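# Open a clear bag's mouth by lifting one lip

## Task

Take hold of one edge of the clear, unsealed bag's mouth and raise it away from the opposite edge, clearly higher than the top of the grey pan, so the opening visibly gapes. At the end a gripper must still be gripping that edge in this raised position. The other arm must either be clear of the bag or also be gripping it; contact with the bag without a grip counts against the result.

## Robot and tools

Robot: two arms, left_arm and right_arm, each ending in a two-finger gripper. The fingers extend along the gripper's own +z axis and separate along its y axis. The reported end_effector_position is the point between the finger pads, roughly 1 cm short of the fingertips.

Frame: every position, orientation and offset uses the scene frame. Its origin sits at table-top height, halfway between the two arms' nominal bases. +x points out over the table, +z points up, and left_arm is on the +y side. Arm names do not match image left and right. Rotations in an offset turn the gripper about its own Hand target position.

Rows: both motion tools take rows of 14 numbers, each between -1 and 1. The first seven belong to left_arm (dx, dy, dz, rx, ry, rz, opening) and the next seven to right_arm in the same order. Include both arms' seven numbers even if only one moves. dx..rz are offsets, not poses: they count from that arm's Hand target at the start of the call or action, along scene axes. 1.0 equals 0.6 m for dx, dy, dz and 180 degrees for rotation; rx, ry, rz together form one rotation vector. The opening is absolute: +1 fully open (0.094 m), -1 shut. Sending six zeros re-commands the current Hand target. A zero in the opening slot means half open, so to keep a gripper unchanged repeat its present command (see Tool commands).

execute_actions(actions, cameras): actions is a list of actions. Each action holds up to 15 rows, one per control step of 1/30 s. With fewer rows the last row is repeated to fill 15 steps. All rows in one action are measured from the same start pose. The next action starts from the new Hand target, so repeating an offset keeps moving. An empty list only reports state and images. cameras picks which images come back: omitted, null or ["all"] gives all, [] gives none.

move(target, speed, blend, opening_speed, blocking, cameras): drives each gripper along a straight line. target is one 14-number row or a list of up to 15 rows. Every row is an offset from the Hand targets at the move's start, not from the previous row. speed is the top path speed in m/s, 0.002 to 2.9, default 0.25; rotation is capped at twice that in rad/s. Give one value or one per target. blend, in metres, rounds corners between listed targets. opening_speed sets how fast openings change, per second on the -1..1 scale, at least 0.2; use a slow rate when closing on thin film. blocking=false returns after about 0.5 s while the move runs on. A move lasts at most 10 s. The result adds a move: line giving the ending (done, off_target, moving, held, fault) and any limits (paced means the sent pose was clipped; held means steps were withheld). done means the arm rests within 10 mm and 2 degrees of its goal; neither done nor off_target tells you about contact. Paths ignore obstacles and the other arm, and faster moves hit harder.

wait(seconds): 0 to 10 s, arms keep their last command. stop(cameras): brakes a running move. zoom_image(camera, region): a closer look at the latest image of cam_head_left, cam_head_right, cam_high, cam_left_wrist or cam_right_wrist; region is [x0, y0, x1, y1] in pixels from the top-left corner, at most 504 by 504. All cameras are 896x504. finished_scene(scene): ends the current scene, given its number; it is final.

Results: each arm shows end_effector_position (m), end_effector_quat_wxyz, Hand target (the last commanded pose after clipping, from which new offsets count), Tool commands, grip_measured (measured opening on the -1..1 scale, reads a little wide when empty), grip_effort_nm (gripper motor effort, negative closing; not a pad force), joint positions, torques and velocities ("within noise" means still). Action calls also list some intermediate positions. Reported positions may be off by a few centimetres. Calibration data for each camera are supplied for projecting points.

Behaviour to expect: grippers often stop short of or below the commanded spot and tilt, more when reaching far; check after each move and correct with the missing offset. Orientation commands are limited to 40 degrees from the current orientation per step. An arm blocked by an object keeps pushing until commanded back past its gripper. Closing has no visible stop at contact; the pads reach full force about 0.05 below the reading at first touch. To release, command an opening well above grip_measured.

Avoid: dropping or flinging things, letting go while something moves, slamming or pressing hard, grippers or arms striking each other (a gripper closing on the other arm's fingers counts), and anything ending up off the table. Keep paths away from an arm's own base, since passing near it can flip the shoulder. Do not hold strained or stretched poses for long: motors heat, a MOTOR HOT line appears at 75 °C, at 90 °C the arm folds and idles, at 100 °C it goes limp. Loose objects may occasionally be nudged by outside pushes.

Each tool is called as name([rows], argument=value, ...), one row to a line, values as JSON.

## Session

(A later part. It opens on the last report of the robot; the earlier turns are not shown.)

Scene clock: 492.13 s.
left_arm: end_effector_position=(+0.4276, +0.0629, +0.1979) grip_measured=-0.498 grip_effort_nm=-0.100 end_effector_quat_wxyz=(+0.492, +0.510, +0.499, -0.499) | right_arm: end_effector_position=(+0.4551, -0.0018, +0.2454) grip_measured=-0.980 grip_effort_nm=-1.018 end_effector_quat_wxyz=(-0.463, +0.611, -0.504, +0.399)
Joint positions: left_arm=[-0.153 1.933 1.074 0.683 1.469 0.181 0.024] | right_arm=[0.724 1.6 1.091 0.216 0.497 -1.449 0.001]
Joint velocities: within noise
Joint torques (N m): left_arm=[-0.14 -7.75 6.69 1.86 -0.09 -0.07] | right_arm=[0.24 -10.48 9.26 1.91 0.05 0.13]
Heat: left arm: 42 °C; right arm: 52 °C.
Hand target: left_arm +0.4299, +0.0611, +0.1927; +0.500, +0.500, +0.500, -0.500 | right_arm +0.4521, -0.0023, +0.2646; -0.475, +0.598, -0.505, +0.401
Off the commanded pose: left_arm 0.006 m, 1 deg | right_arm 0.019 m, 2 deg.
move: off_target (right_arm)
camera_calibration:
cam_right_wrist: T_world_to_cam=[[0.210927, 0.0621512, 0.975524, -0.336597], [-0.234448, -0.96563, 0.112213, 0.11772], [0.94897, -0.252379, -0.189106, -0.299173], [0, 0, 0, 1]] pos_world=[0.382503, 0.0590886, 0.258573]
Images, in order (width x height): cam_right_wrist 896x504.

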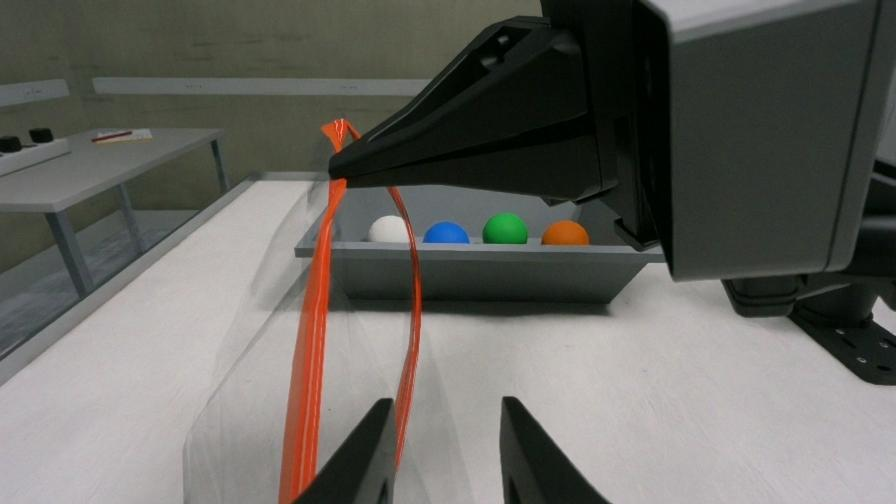

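move(target=[0,0,0,0,0,0,-1, 0,0,0,0,0,0,-1], opening_speed=0.25, cameras=["cam_right_wrist","cam_left_wrist","cam_high"])

zoom_image(camera="cam_right_wrist", region=[280, 100, 680, 500])

Scene clock: 498.87 s.
left_arm: end_effector_position=(+0.4281, +0.0629, +0.1976) grip_measured=-0.988 grip_effort_nm=-0.672 end_effector_quat_wxyz=(+0.498, +0.505, +0.496, -0.501) | right_arm: end_effector_position=(+0.4551, -0.0018, +0.2454) grip_measured=-0.980 grip_effort_nm=-1.018 end_effector_quat_wxyz=(-0.463, +0.611, -0.504, +0.398)
Joint positions: left_arm=[-0.153 1.964 1.045 0.903 1.464 0.021 0.001] | right_arm=[0.724 1.6 1.091 0.216 0.497 -1.449 0.001]
Joint velocities: within noise
Joint torques (N m): left_arm=[-0.18 -7.79 6.31 1.78 -0.2 -0.04] | right_arm=[0.34 -10.55 9.26 1.92 0.06 0.12]
Heat: left arm: 42 °C; right arm: 52 °C.
Hand target: left_arm +0.4298, +0.0611, +0.1928; +0.500, +0.500, +0.500, -0.500 | right_arm +0.4521, -0.0023, +0.2646; -0.475, +0.598, -0.505, +0.401
Off the commanded pose: left_arm 0.005 m, 1 deg | right_arm 0.019 m, 2 deg.
move: off_target (right_arm)
camera_calibration:
cam_left_wrist: T_world_to_cam=[[-0.999982, 0.00298055, -0.005192, 0.430304], [0.00596824, 0.428283, -0.903625, 0.188127], [-0.000469659, -0.90364, -0.428293, 0.226983], [0, 0, 0, 1]] pos_world=[0.42928, 0.123257, 0.269445]
cam_right_wrist: T_world_to_cam=[[0.210969, 0.0618173, 0.975536, -0.336596], [-0.234535, -0.965644, 0.111911, 0.117833], [0.948939, -0.252407, -0.189223, -0.29913], [0, 0, 0, 1]] pos_world=[0.382503, 0.0590894, 0.258572]
Images, in order (width x height): cam_high 896x504, cam_left_wrist 896x504, cam_right_wrist 896x504.

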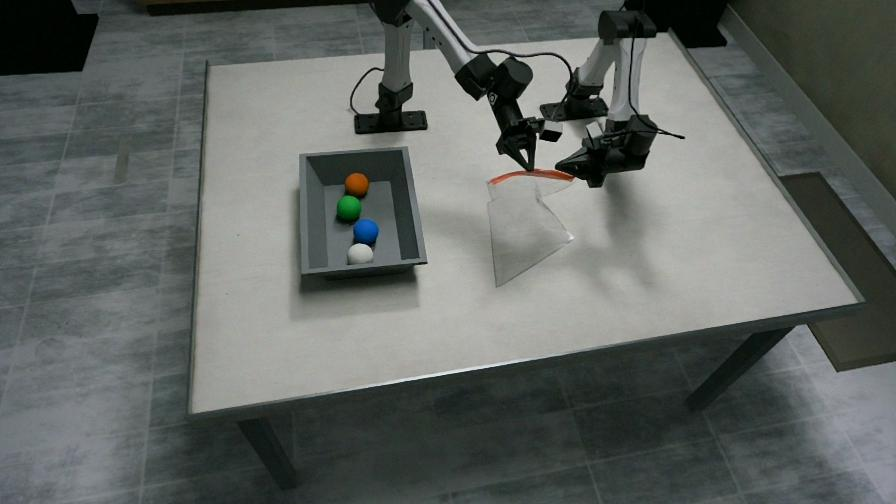

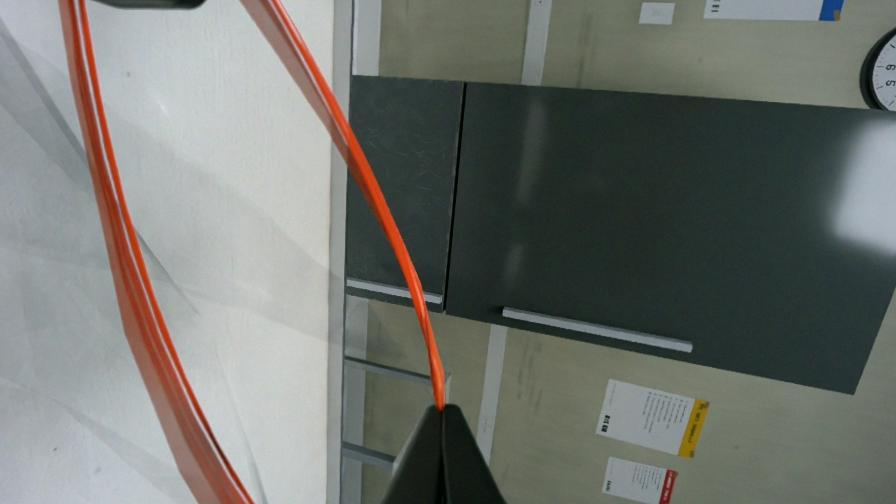

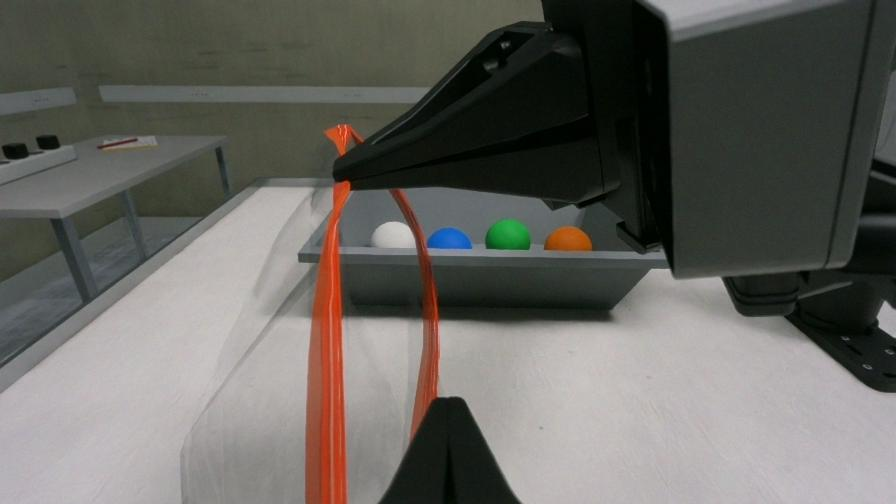

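Scaled by 1.260 from the camera's 896x504 image, which has a finer 1280x720 frame.

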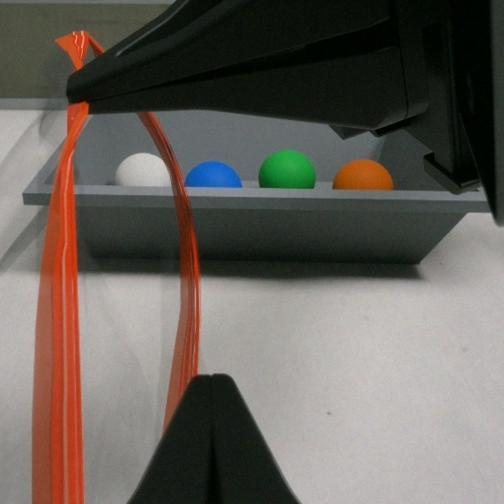

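move([
  [0.003,0,0.01,0,0,0,-0.45, 0,0,0,0,0,0,-1],
  [0.003,0.0,-0.025,0,0,0,-0.45, 0,0,0,0,0,0,-1],
], speed=[0.05,0.04], cameras=["cam_right_wrist","cam_left_wrist"])

zoom_image(camera="cam_right_wrist", region=[280, 100, 680, 500])

Scene clock: 509.27 s.
left_arm: end_effector_position=(+0.4301, +0.0627, +0.1826) grip_measured=-0.452 grip_effort_nm=0.090 end_effector_quat_wxyz=(+0.496, +0.503, +0.498, -0.502) | right_arm: end_effector_position=(+0.4551, -0.0018, +0.2454) grip_measured=-0.980 grip_effort_nm=-1.013 end_effector_quat_wxyz=(-0.463, +0.611, -0.504, +0.398)
Joint positions: left_arm=[-0.153 2.006 1.037 0.943 1.464 0.024 0.026] | right_arm=[0.724 1.6 1.091 0.216 0.497 -1.449 0.001]
Joint velocities: within noise
Joint torques (N m): left_arm=[-0.14 -7.84 6.2 1.85 -0.17 0] | right_arm=[0.23 -10.48 9.26 1.9 0.06 0.13]
Heat: left arm: 41 °C; right arm: 52 °C.
Hand target: left_arm +0.4316, +0.0611, +0.1777; +0.500, +0.500, +0.500, -0.500 | right_arm +0.4521, -0.0023, +0.2646; -0.475, +0.598, -0.505, +0.401
Off the commanded pose: left_arm 0.005 m, 1 deg | right_arm 0.019 m, 2 deg.
move: off_target (right_arm)
camera_calibration:
cam_left_wrist: T_world_to_cam=[[-0.999996, 0.00265025, 0.00126462, 0.431132], [-0.0000045625, 0.42925, -0.903186, 0.177119], [-0.0029365, -0.903182, -0.429248, 0.221581], [0, 0, 0, 1]] pos_world=[0.431782, 0.122957, 0.25454]
cam_right_wrist: T_world_to_cam=[[0.210969, 0.0618173, 0.975536, -0.336596], [-0.234535, -0.965644, 0.111911, 0.117833], [0.948939, -0.252407, -0.189223, -0.29913], [0, 0, 0, 1]] pos_world=[0.382503, 0.0590894, 0.258572]
Images, in order (width x height): cam_left_wrist 896x504, cam_right_wrist 896x504.

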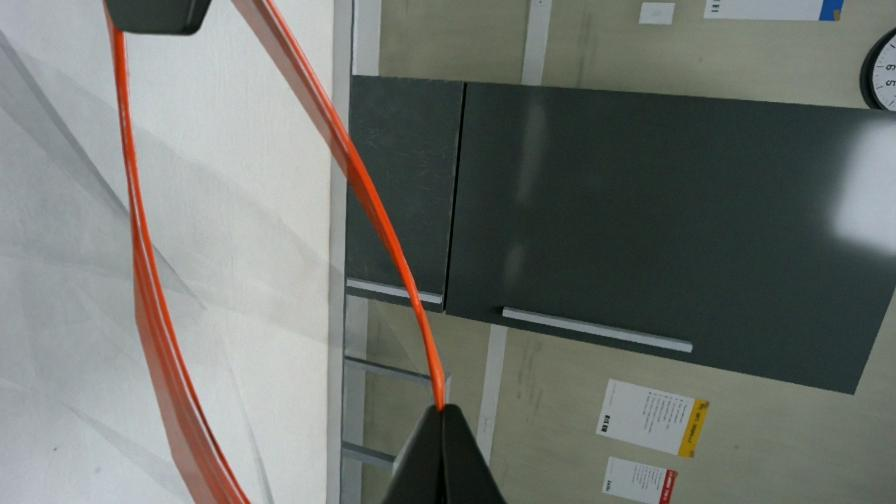

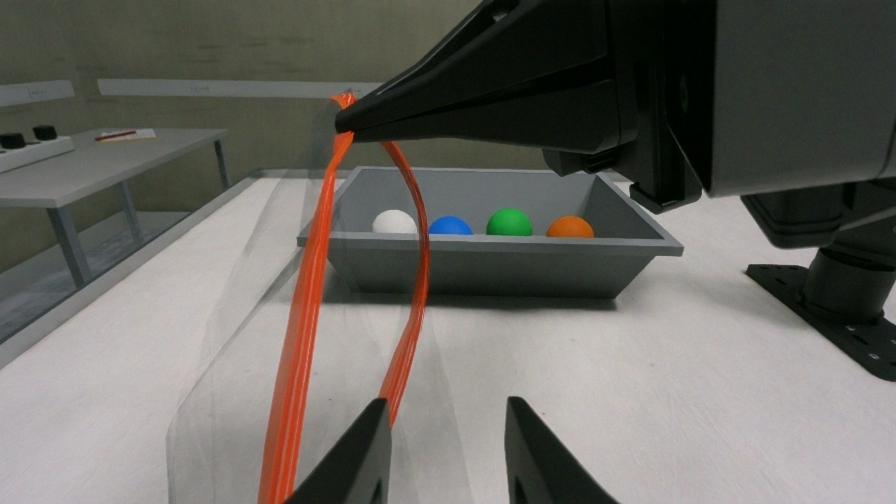

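Scaled by 1.260 from the camera's 896x504 image, which has a finer 1280x720 frame.

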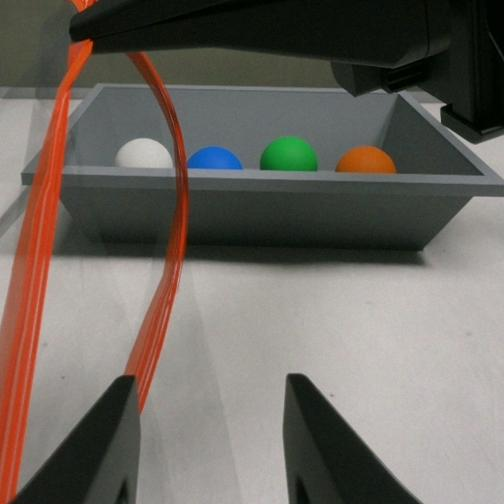

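move([
  [0.0,0.02,0.04,0,0,0,-0.2, 0,0,0,0,0,0,-1],
  [0.012,0.083,0.04,0,0,0,-0.2, 0,0,0,0,0,0,-1],
], speed=[0.08,0.08], cameras=["cam_right_wrist","cam_left_wrist","cam_high"])

zoom_image(camera="cam_right_wrist", region=[280, 100, 680, 500])

Scene clock: 520.83 s.
left_arm: end_effector_position=(+0.4395, +0.1100, +0.1910) grip_measured=-0.202 grip_effort_nm=0.085 end_effector_quat_wxyz=(+0.499, +0.489, +0.511, -0.501) | right_arm: end_effector_position=(+0.4551, -0.0018, +0.2454) grip_measured=-0.980 grip_effort_nm=-1.018 end_effector_quat_wxyz=(-0.463, +0.611, -0.504, +0.398)
Joint positions: left_arm=[-0.033 1.993 1.049 0.944 1.552 -0.024 0.037] | right_arm=[0.724 1.6 1.091 0.216 0.497 -1.449 0.001]
Joint velocities: within noise
Joint torques (N m): left_arm=[0.5 -10.47 8.72 1.5 0.2 -0.09] | right_arm=[0.28 -10.58 9.37 1.91 0.07 0.13]
Heat: left arm: 42 °C; right arm: 52 °C.
Hand target: left_arm +0.4388, +0.1108, +0.2018; +0.500, +0.500, +0.500, -0.500 | right_arm +0.4521, -0.0023, +0.2646; -0.476, +0.598, -0.505, +0.401
Off the commanded pose: left_arm 0.011 m, 2 deg | right_arm 0.019 m, 2 deg.
joint sent to its limit (left arm) — joint 5 (wrist yaw), upper limit. The joint targets still meet the commanded pose.
move: off_target (left_arm, right_arm)
camera_calibration:
cam_left_wrist: T_world_to_cam=[[-0.999283, -0.0290855, 0.0242233, 0.43913], [-0.0343177, 0.426175, -0.90399, 0.179939], [0.0159697, -0.904173, -0.426867, 0.259343], [0, 0, 0, 1]] pos_world=[0.440849, 0.170577, 0.262731]
cam_right_wrist: T_world_to_cam=[[0.210969, 0.0618173, 0.975536, -0.336596], [-0.234535, -0.965644, 0.111911, 0.117833], [0.948939, -0.252407, -0.189223, -0.29913], [0, 0, 0, 1]] pos_world=[0.382503, 0.0590894, 0.258572]
Images, in order (width x height): cam_high 896x504, cam_left_wrist 896x504, cam_right_wrist 896x504.

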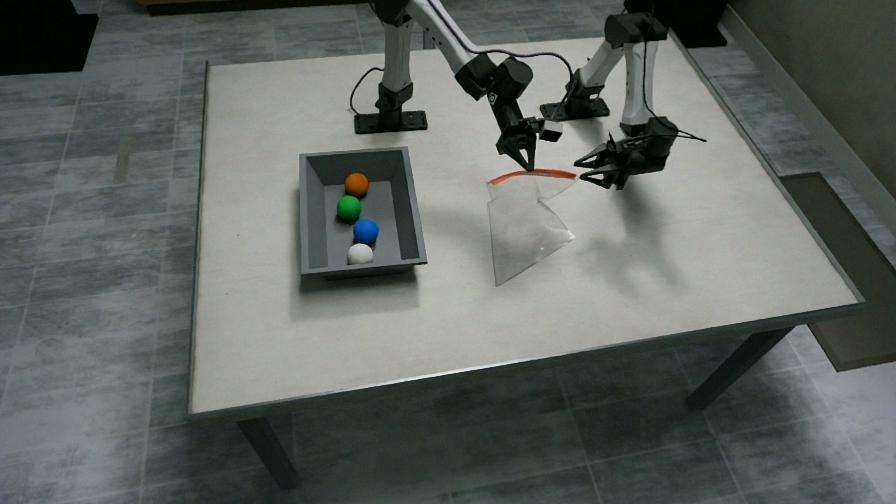

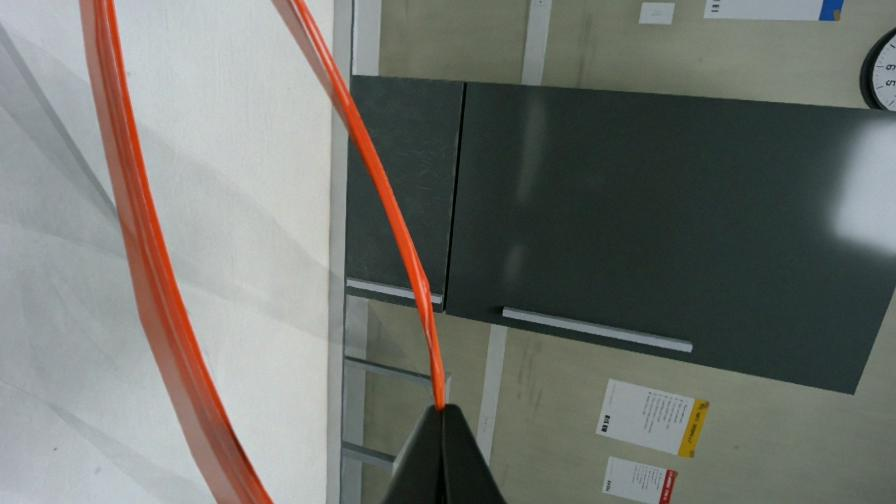

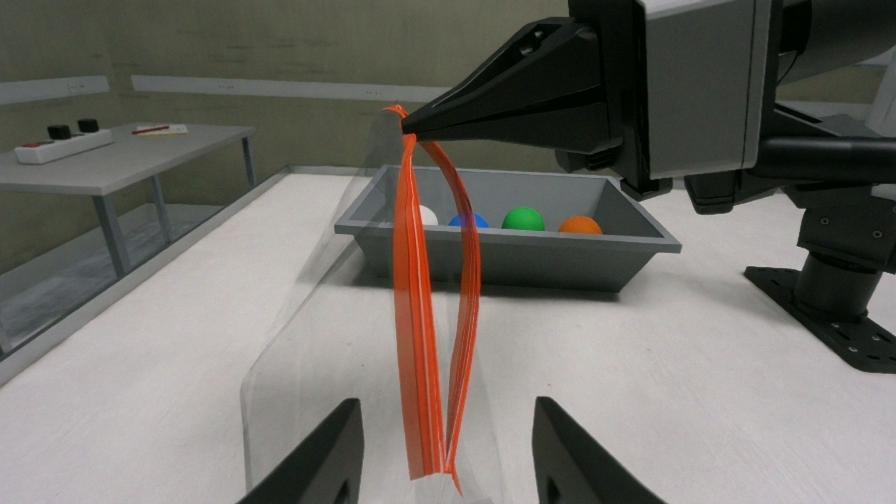

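Scaled by 1.260 from the camera's 896x504 image, which has a finer 1280x720 frame.

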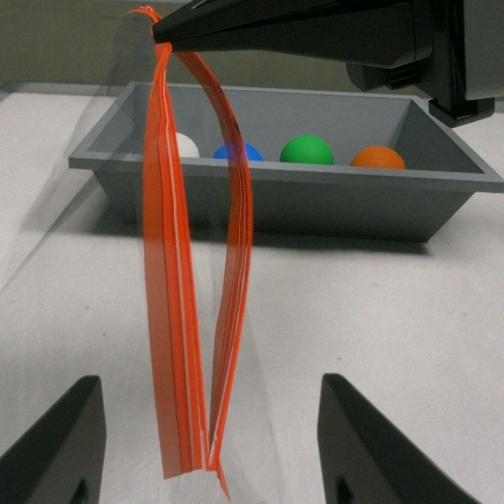

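move([
  [0,-0.006,-0.0447,0,0,0,-0.2, 0,0,0,0,0,0,-1],
  [0,-0.006,-0.0447,0,0,0,-1, 0,0,0,0,0,0,-1],
], speed=[0.05,0.05], opening_speed=0.5, cameras=["cam_right_wrist","cam_left_wrist"])

zoom_image(camera="cam_right_wrist", region=[280, 100, 680, 500])

Scene clock: 532.00 s.
left_arm: end_effector_position=(+0.4417, +0.1100, +0.1778) grip_measured=-0.987 grip_effort_nm=-0.691 end_effector_quat_wxyz=(+0.504, +0.494, +0.506, -0.496) | right_arm: end_effector_position=(+0.4551, -0.0018, +0.2454) grip_measured=-0.980 grip_effort_nm=-1.018 end_effector_quat_wxyz=(-0.463, +0.611, -0.504, +0.398)
Joint positions: left_arm=[-0.033 2.028 1.049 0.944 1.554 0.031 0.001] | right_arm=[0.724 1.6 1.091 0.216 0.497 -1.449 0.001]
Joint velocities: within noise
Joint torques (N m): left_arm=[-0.36 -8.27 6.68 1.59 0.15 0.08] | right_arm=[0.39 -10.5 9.25 1.92 0.09 0.12]
Heat: left arm: 42 °C; right arm: 52 °C.
Hand target: left_arm +0.4388, +0.1072, +0.1749; +0.500, +0.500, +0.500, -0.500 | right_arm +0.4521, -0.0023, +0.2646; -0.476, +0.598, -0.505, +0.401
Off the commanded pose: left_arm 0.005 m, 1 deg | right_arm 0.019 m, 2 deg.
move: off_target (right_arm)
camera_calibration:
cam_left_wrist: T_world_to_cam=[[-0.999604, -0.0279161, 0.0036252, 0.445321], [-0.0152055, 0.427063, -0.904094, 0.159611], [0.0236906, -0.903791, -0.427318, 0.250289], [0, 0, 0, 1]] pos_world=[0.441642, 0.170476, 0.249642]
cam_right_wrist: T_world_to_cam=[[0.210969, 0.0618173, 0.975536, -0.336596], [-0.234535, -0.965644, 0.111911, 0.117833], [0.948939, -0.252407, -0.189223, -0.29913], [0, 0, 0, 1]] pos_world=[0.382503, 0.0590894, 0.258572]
Images, in order (width x height): cam_left_wrist 896x504, cam_right_wrist 896x504.

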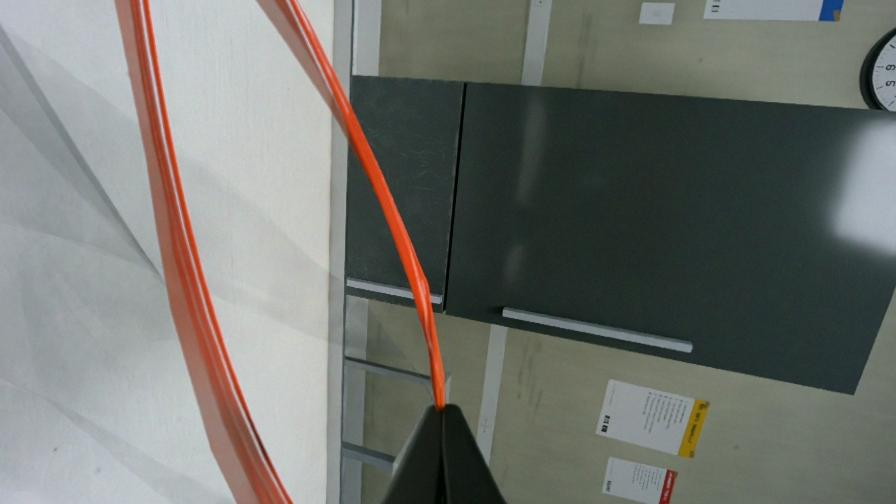

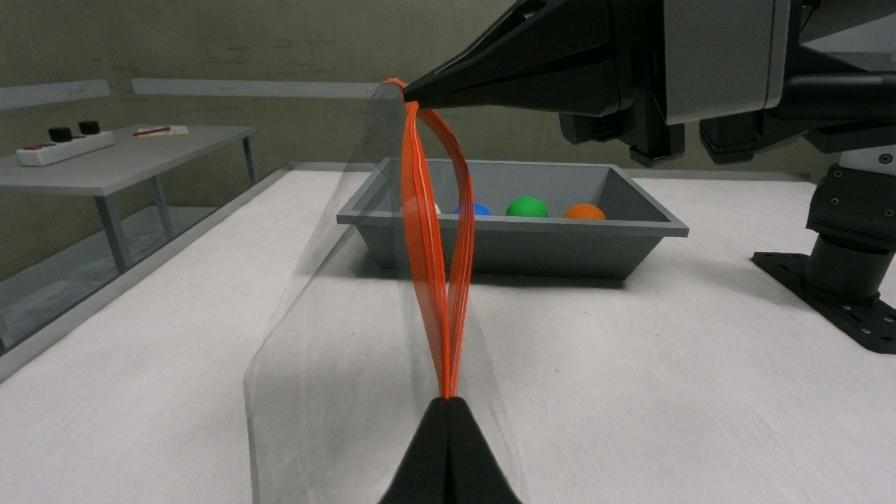

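Scaled by 1.260 from the camera's 896x504 image, which has a finer 1280x720 frame.

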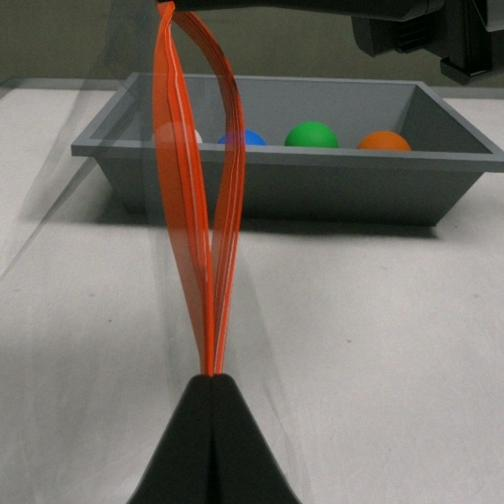

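move(target=[0,-0.05,0.05,0,0,0,-1, 0,0,0,0,0,0,-1], speed=0.05, cameras=["cam_right_wrist","cam_left_wrist","cam_head_right"])

zoom_image(camera="cam_right_wrist", region=[280, 50, 680, 450])

Scene clock: 536.27 s.
left_arm: end_effector_position=(+0.4357, +0.0797, +0.1889) grip_measured=-0.987 grip_effort_nm=-0.696 end_effector_quat_wxyz=(+0.489, +0.495, +0.505, -0.511) | right_arm: end_effector_position=(+0.4552, -0.0024, +0.2455) grip_measured=-0.980 grip_effort_nm=-1.013 end_effector_quat_wxyz=(-0.462, +0.610, -0.505, +0.400)
Joint positions: left_arm=[-0.109 2.007 1.061 0.944 1.509 -0.03 0.001] | right_arm=[0.724 1.6 1.091 0.216 0.501 -1.449 0.001]
Joint velocities: within noise
Joint torques (N m): left_arm=[-0.25 -11.95 8.96 1.46 -0.22 -0.08] | right_arm=[0.24 -10.54 9.28 1.92 0.01 0.12]
Heat: left arm: 42 °C; right arm: 52 °C.
Hand target: left_arm +0.4388, +0.0772, +0.2049; +0.500, +0.500, +0.500, -0.501 | right_arm +0.4521, -0.0023, +0.2646; -0.476, +0.598, -0.505, +0.401
Off the commanded pose: left_arm 0.017 m, 2 deg | right_arm 0.019 m, 2 deg.
move: off_target (left_arm, right_arm)
camera_calibration:
cam_left_wrist: T_world_to_cam=[[-0.999459, 0.00411909, 0.0326211, 0.43037], [-0.027736, 0.427201, -0.903731, 0.187855], [-0.0176583, -0.904147, -0.426856, 0.245736], [0, 0, 0, 1]] pos_world=[0.439686, 0.140157, 0.260626]
cam_right_wrist: T_world_to_cam=[[0.210555, 0.0618086, 0.975626, -0.336526], [-0.238194, -0.964677, 0.112521, 0.118825], [0.948119, -0.25608, -0.188395, -0.299267], [0, 0, 0, 1]] pos_world=[0.382901, 0.0587913, 0.258573]
Images, in order (width x height): cam_head_right 896x504, cam_left_wrist 896x504, cam_right_wrist 896x504.

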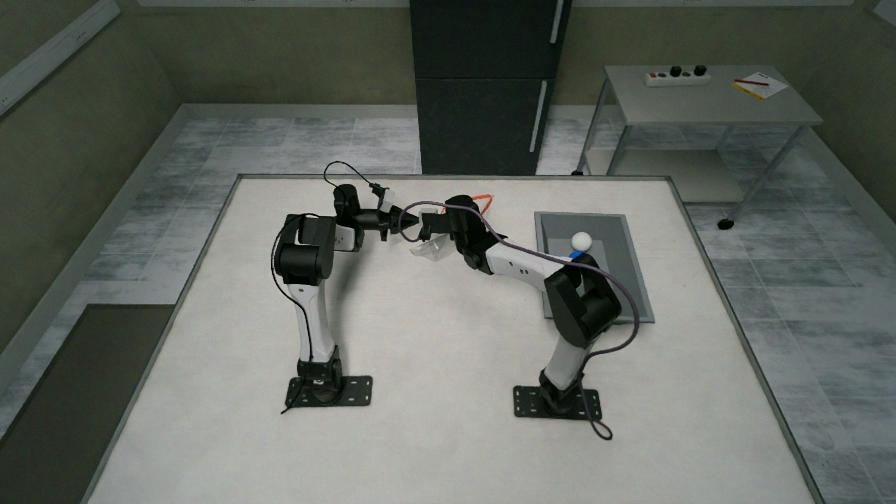

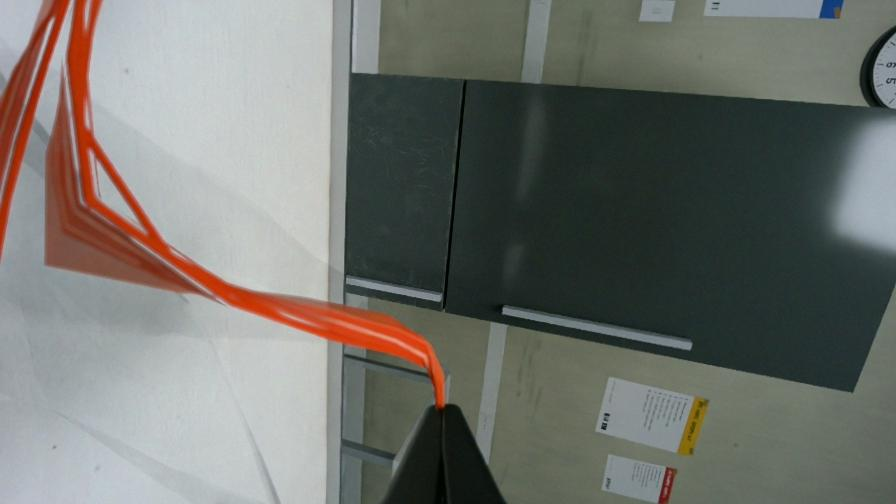

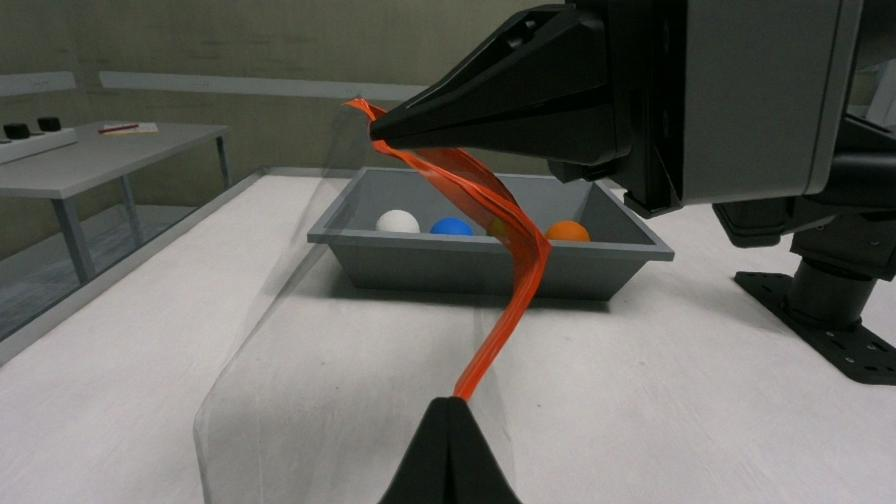

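Scaled by 1.260 from the camera's 896x504 image, which has a finer 1280x720 frame.

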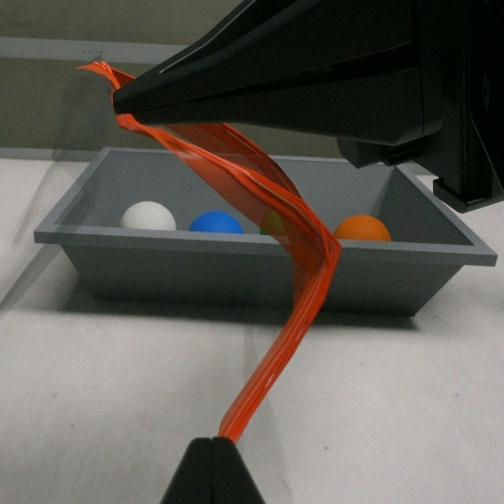

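move([
  [0.003,0.05,-0.045,0,0,0,-1, 0,0,0,0,0,0,-1],
  [0.003,0.055,-0.045,0,0,0,-0.2, 0,0,0,0,0,0,-1],
], speed=[0.05,0.03], opening_speed=0.5, cameras=["cam_right_wrist"])

move(target=[0,0.01,0.05,0,0,0,-0.2, 0,0,0,0,0,0,-1], speed=0.06, cameras=["cam_right_wrist","cam_left_wrist"])

Scene clock: 552.23 s.
left_arm: end_effector_position=(+0.4427, +0.1077, +0.1819) grip_measured=-0.202 grip_effort_nm=0.085 end_effector_quat_wxyz=(+0.504, +0.497, +0.503, -0.496) | right_arm: end_effector_position=(+0.4552, -0.0024, +0.2455) grip_measured=-0.980 grip_effort_nm=-1.013 end_effector_quat_wxyz=(-0.462, +0.610, -0.505, +0.400)
Joint positions: left_arm=[-0.038 2.026 1.061 0.945 1.554 0.022 0.037] | right_arm=[0.724 1.6 1.091 0.216 0.501 -1.449 0.001]
Joint velocities: within noise
Joint torques (N m): left_arm=[0.84 -8.51 6.13 1.59 0.17 0.09] | right_arm=[0.4 -10.55 9.28 1.91 0.03 0.13]
Heat: left arm: 42 °C; right arm: 52 °C.
Hand target: left_arm +0.4406, +0.1102, +0.1779; +0.500, +0.500, +0.499, -0.500 | right_arm +0.4521, -0.0023, +0.2646; -0.476, +0.598, -0.505, +0.401
Off the commanded pose: left_arm 0.005 m, 1 deg | right_arm 0.019 m, 2 deg.
joint sent to its limit (left arm) — joint 5 (wrist yaw), upper limit. The joint targets still meet the commanded pose.
move: off_target (right_arm)
camera_calibration:
cam_right_wrist: T_world_to_cam=[[0.210555, 0.0618086, 0.975626, -0.336526], [-0.238194, -0.964677, 0.112521, 0.118825], [0.948119, -0.25608, -0.188395, -0.299267], [0, 0, 0, 1]] pos_world=[0.382901, 0.0587913, 0.258573]
Images, in order (width x height): cam_right_wrist 896x504.

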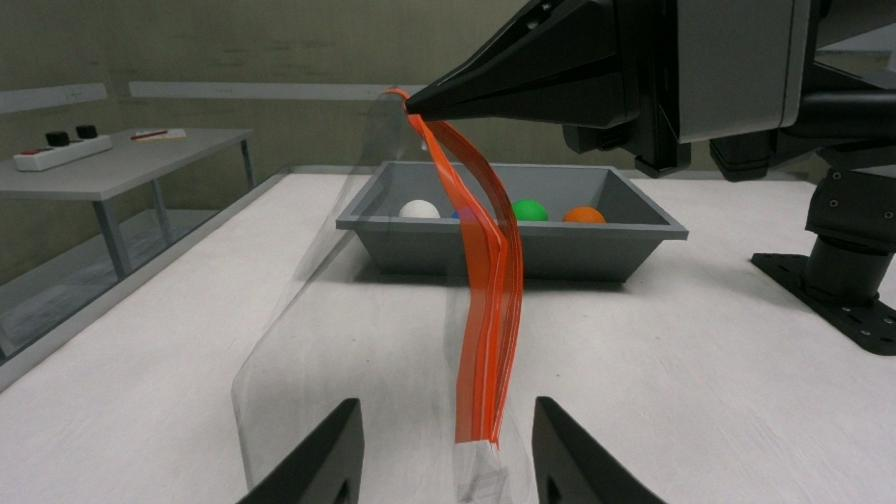

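Scene clock: 553.47 s.
left_arm: end_effector_position=(+0.4425, +0.1136, +0.1951) grip_measured=-0.202 grip_effort_nm=0.090 end_effector_quat_wxyz=(+0.501, +0.486, +0.513, -0.499) | right_arm: end_effector_position=(+0.4552, -0.0024, +0.2455) grip_measured=-0.980 grip_effort_nm=-1.013 end_effector_quat_wxyz=(-0.462, +0.610, -0.505, +0.400)
Joint positions: left_arm=[-0.024 1.991 1.061 0.944 1.554 -0.04 0.037] | right_arm=[0.724 1.6 1.091 0.216 0.501 -1.449 0.001]
Joint velocities: within noise
Joint torques (N m): left_arm=[0.85 -11.52 8.09 1.47 0.14 -0.06] | right_arm=[0.32 -10.5 9.31 1.89 0.02 0.12]
Heat: left arm: 42 °C; right arm: 52 °C.
Hand target: left_arm +0.4406, +0.1161, +0.2079; +0.500, +0.500, +0.499, -0.500 | right_arm +0.4521, -0.0023, +0.2646; -0.476, +0.598, -0.505, +0.401
Off the commanded pose: left_arm 0.013 m, 2 deg | right_arm 0.019 m, 2 deg.
joint sent to its limit (left arm) — joint 5 (wrist yaw), upper limit. The joint targets still meet the commanded pose.
move: off_target (left_arm, right_arm)
camera_calibration:
cam_left_wrist: T_world_to_cam=[[-0.998986, -0.0366565, 0.0261506, 0.442517], [-0.039282, 0.42558, -0.904068, 0.184571], [0.0220108, -0.904178, -0.426589, 0.261465], [0, 0, 0, 1]] pos_world=[0.443564, 0.174082, 0.26683]
cam_right_wrist: T_world_to_cam=[[0.210555, 0.0618086, 0.975626, -0.336526], [-0.238194, -0.964677, 0.112521, 0.118825], [0.948119, -0.25608, -0.188395, -0.299267], [0, 0, 0, 1]] pos_world=[0.382901, 0.0587913, 0.258573]
Images, in order (width x height): cam_left_wrist 896x504, cam_right_wrist 896x504.

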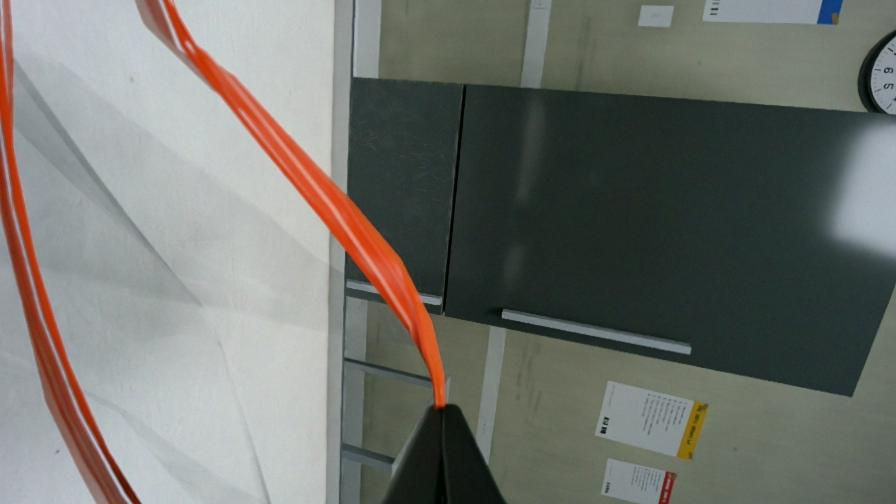

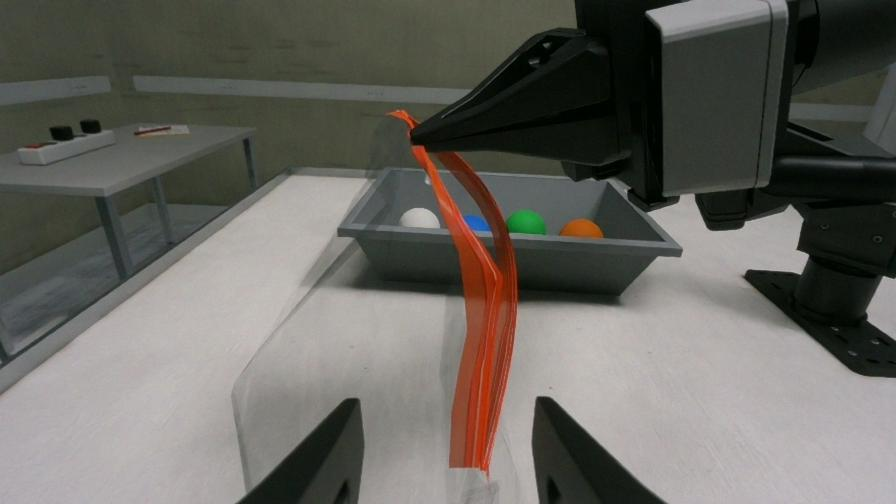

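move(target=[0,0.08,0.03,0,0,0,-0.2, 0,0,0,0,0,0,-1], speed=0.1)

zoom_image(camera="cam_high", region=[470, 140, 600, 220])

zoom_image(camera="cam_head_left", region=[380, 170, 520, 270])

Scene clock: 559.87 s.
left_arm: end_effector_position=(+0.4468, +0.1638, +0.2178) grip_measured=-0.202 grip_effort_nm=0.095 end_effector_quat_wxyz=(+0.535, +0.456, +0.540, -0.463) | right_arm: end_effector_position=(+0.4552, -0.0024, +0.2455) grip_measured=-0.980 grip_effort_nm=-1.013 end_effector_quat_wxyz=(-0.462, +0.610, -0.505, +0.400)
Joint positions: left_arm=[0.103 1.903 1.024 0.944 1.554 -0.078 0.037] | right_arm=[0.724 1.6 1.091 0.216 0.501 -1.449 0.001]
Joint velocities: within noise
Joint torques (N m): left_arm=[0.49 -11.06 6.48 1.48 0.1 -0.07] | right_arm=[0.35 -10.5 9.39 1.89 0.02 0.14]
Heat: left arm: 42 °C; right arm: 52 °C.
Hand target: left_arm +0.4407, +0.1643, +0.2258; +0.500, +0.500, +0.500, -0.501 | right_arm +0.4521, -0.0023, +0.2646; -0.476, +0.598, -0.505, +0.401
Off the commanded pose: left_arm 0.010 m, 9 deg | right_arm 0.019 m, 2 deg.
joint sent to its limit (left arm) — joint 5 (wrist yaw), upper limit. The joint targets are off in orientation, not in position.
move: off_target (left_arm, right_arm)
camera_calibration:
cam_left_wrist: T_world_to_cam=[[-0.986623, -0.162571, 0.0121097, 0.466212], [-0.0800477, 0.418407, -0.904726, 0.203438], [0.142015, -0.893592, -0.425823, 0.260979], [0, 0, 0, 1]] pos_world=[0.439197, 0.223881, 0.28954]
cam_right_wrist: T_world_to_cam=[[0.210555, 0.0618086, 0.975626, -0.336526], [-0.238194, -0.964677, 0.112521, 0.118825], [0.948119, -0.25608, -0.188395, -0.299267], [0, 0, 0, 1]] pos_world=[0.382901, 0.0587913, 0.258573]

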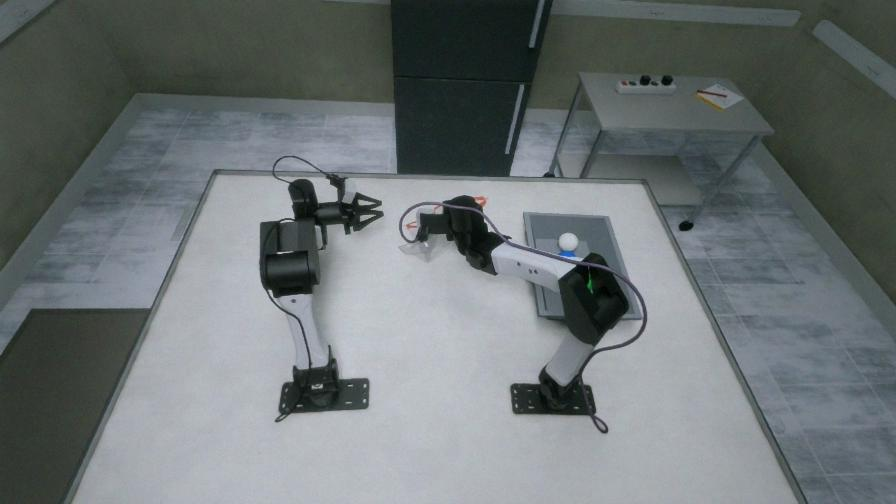

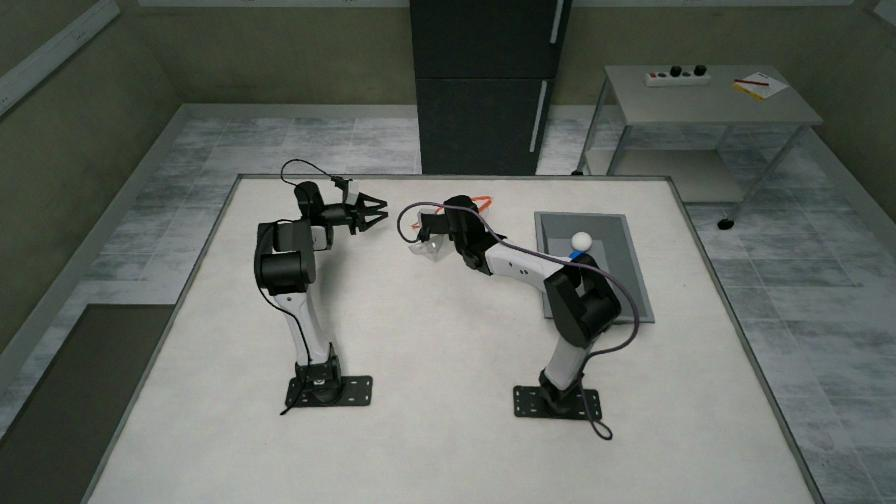

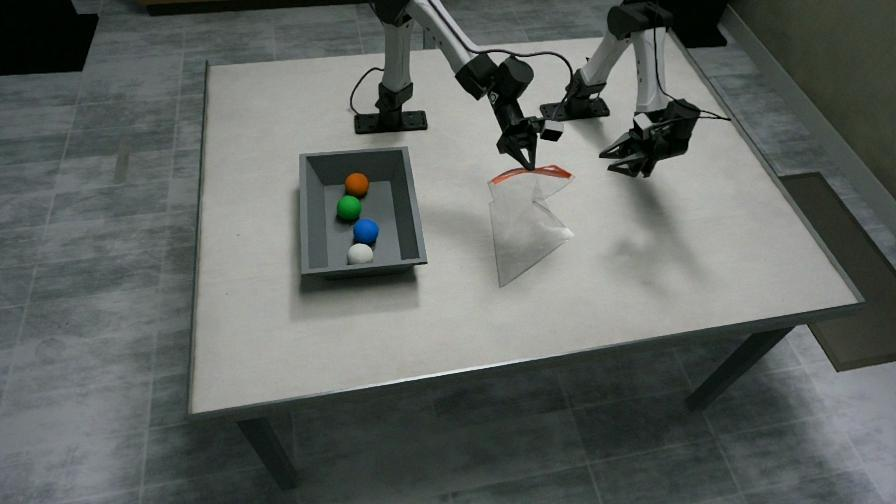

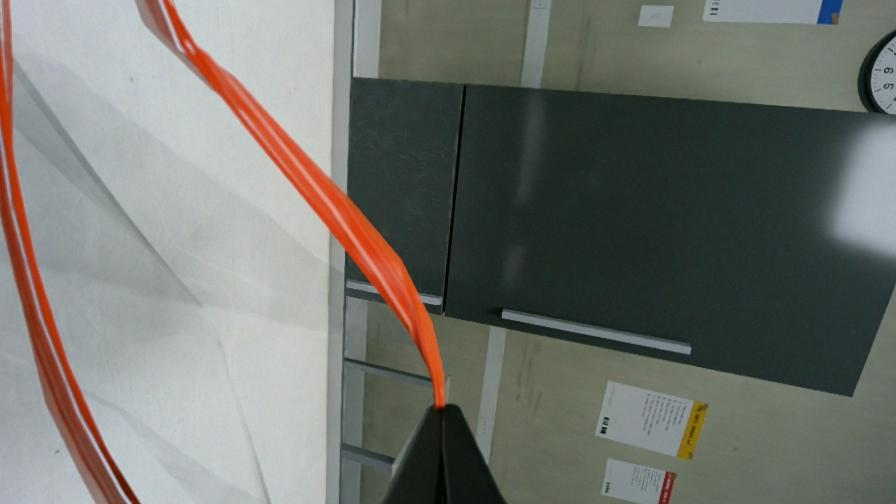

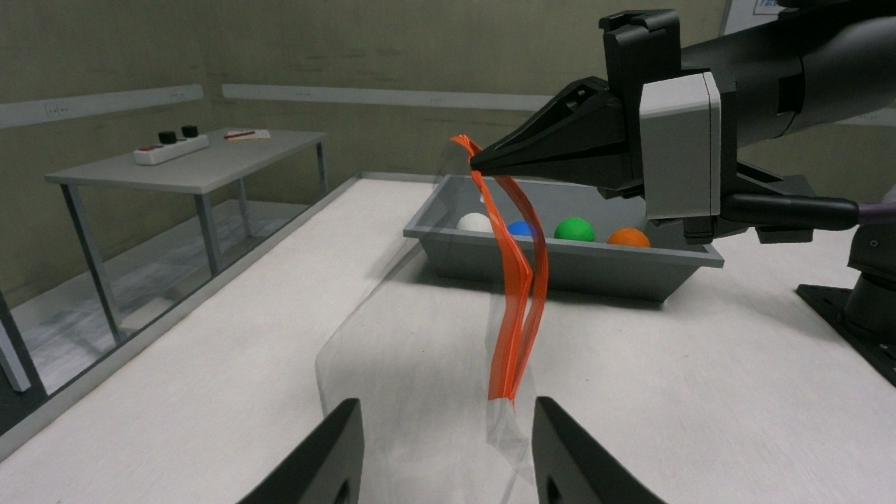

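Scaled by 3.877 from the camera's 896x504 image, which has a finer 1280x720 frame.

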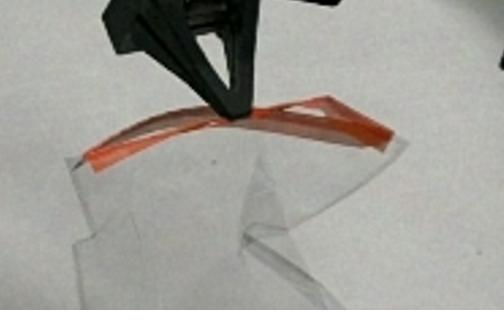

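Scaled by 3.600 from the camera's 896x504 image, which has a finer 1280x720 frame.

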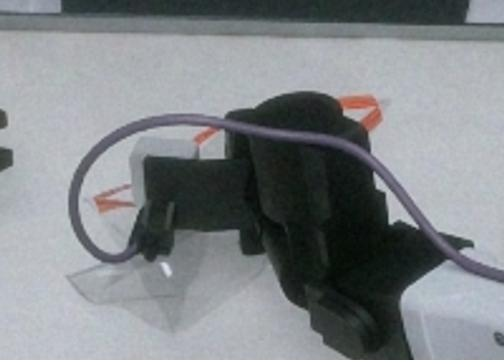

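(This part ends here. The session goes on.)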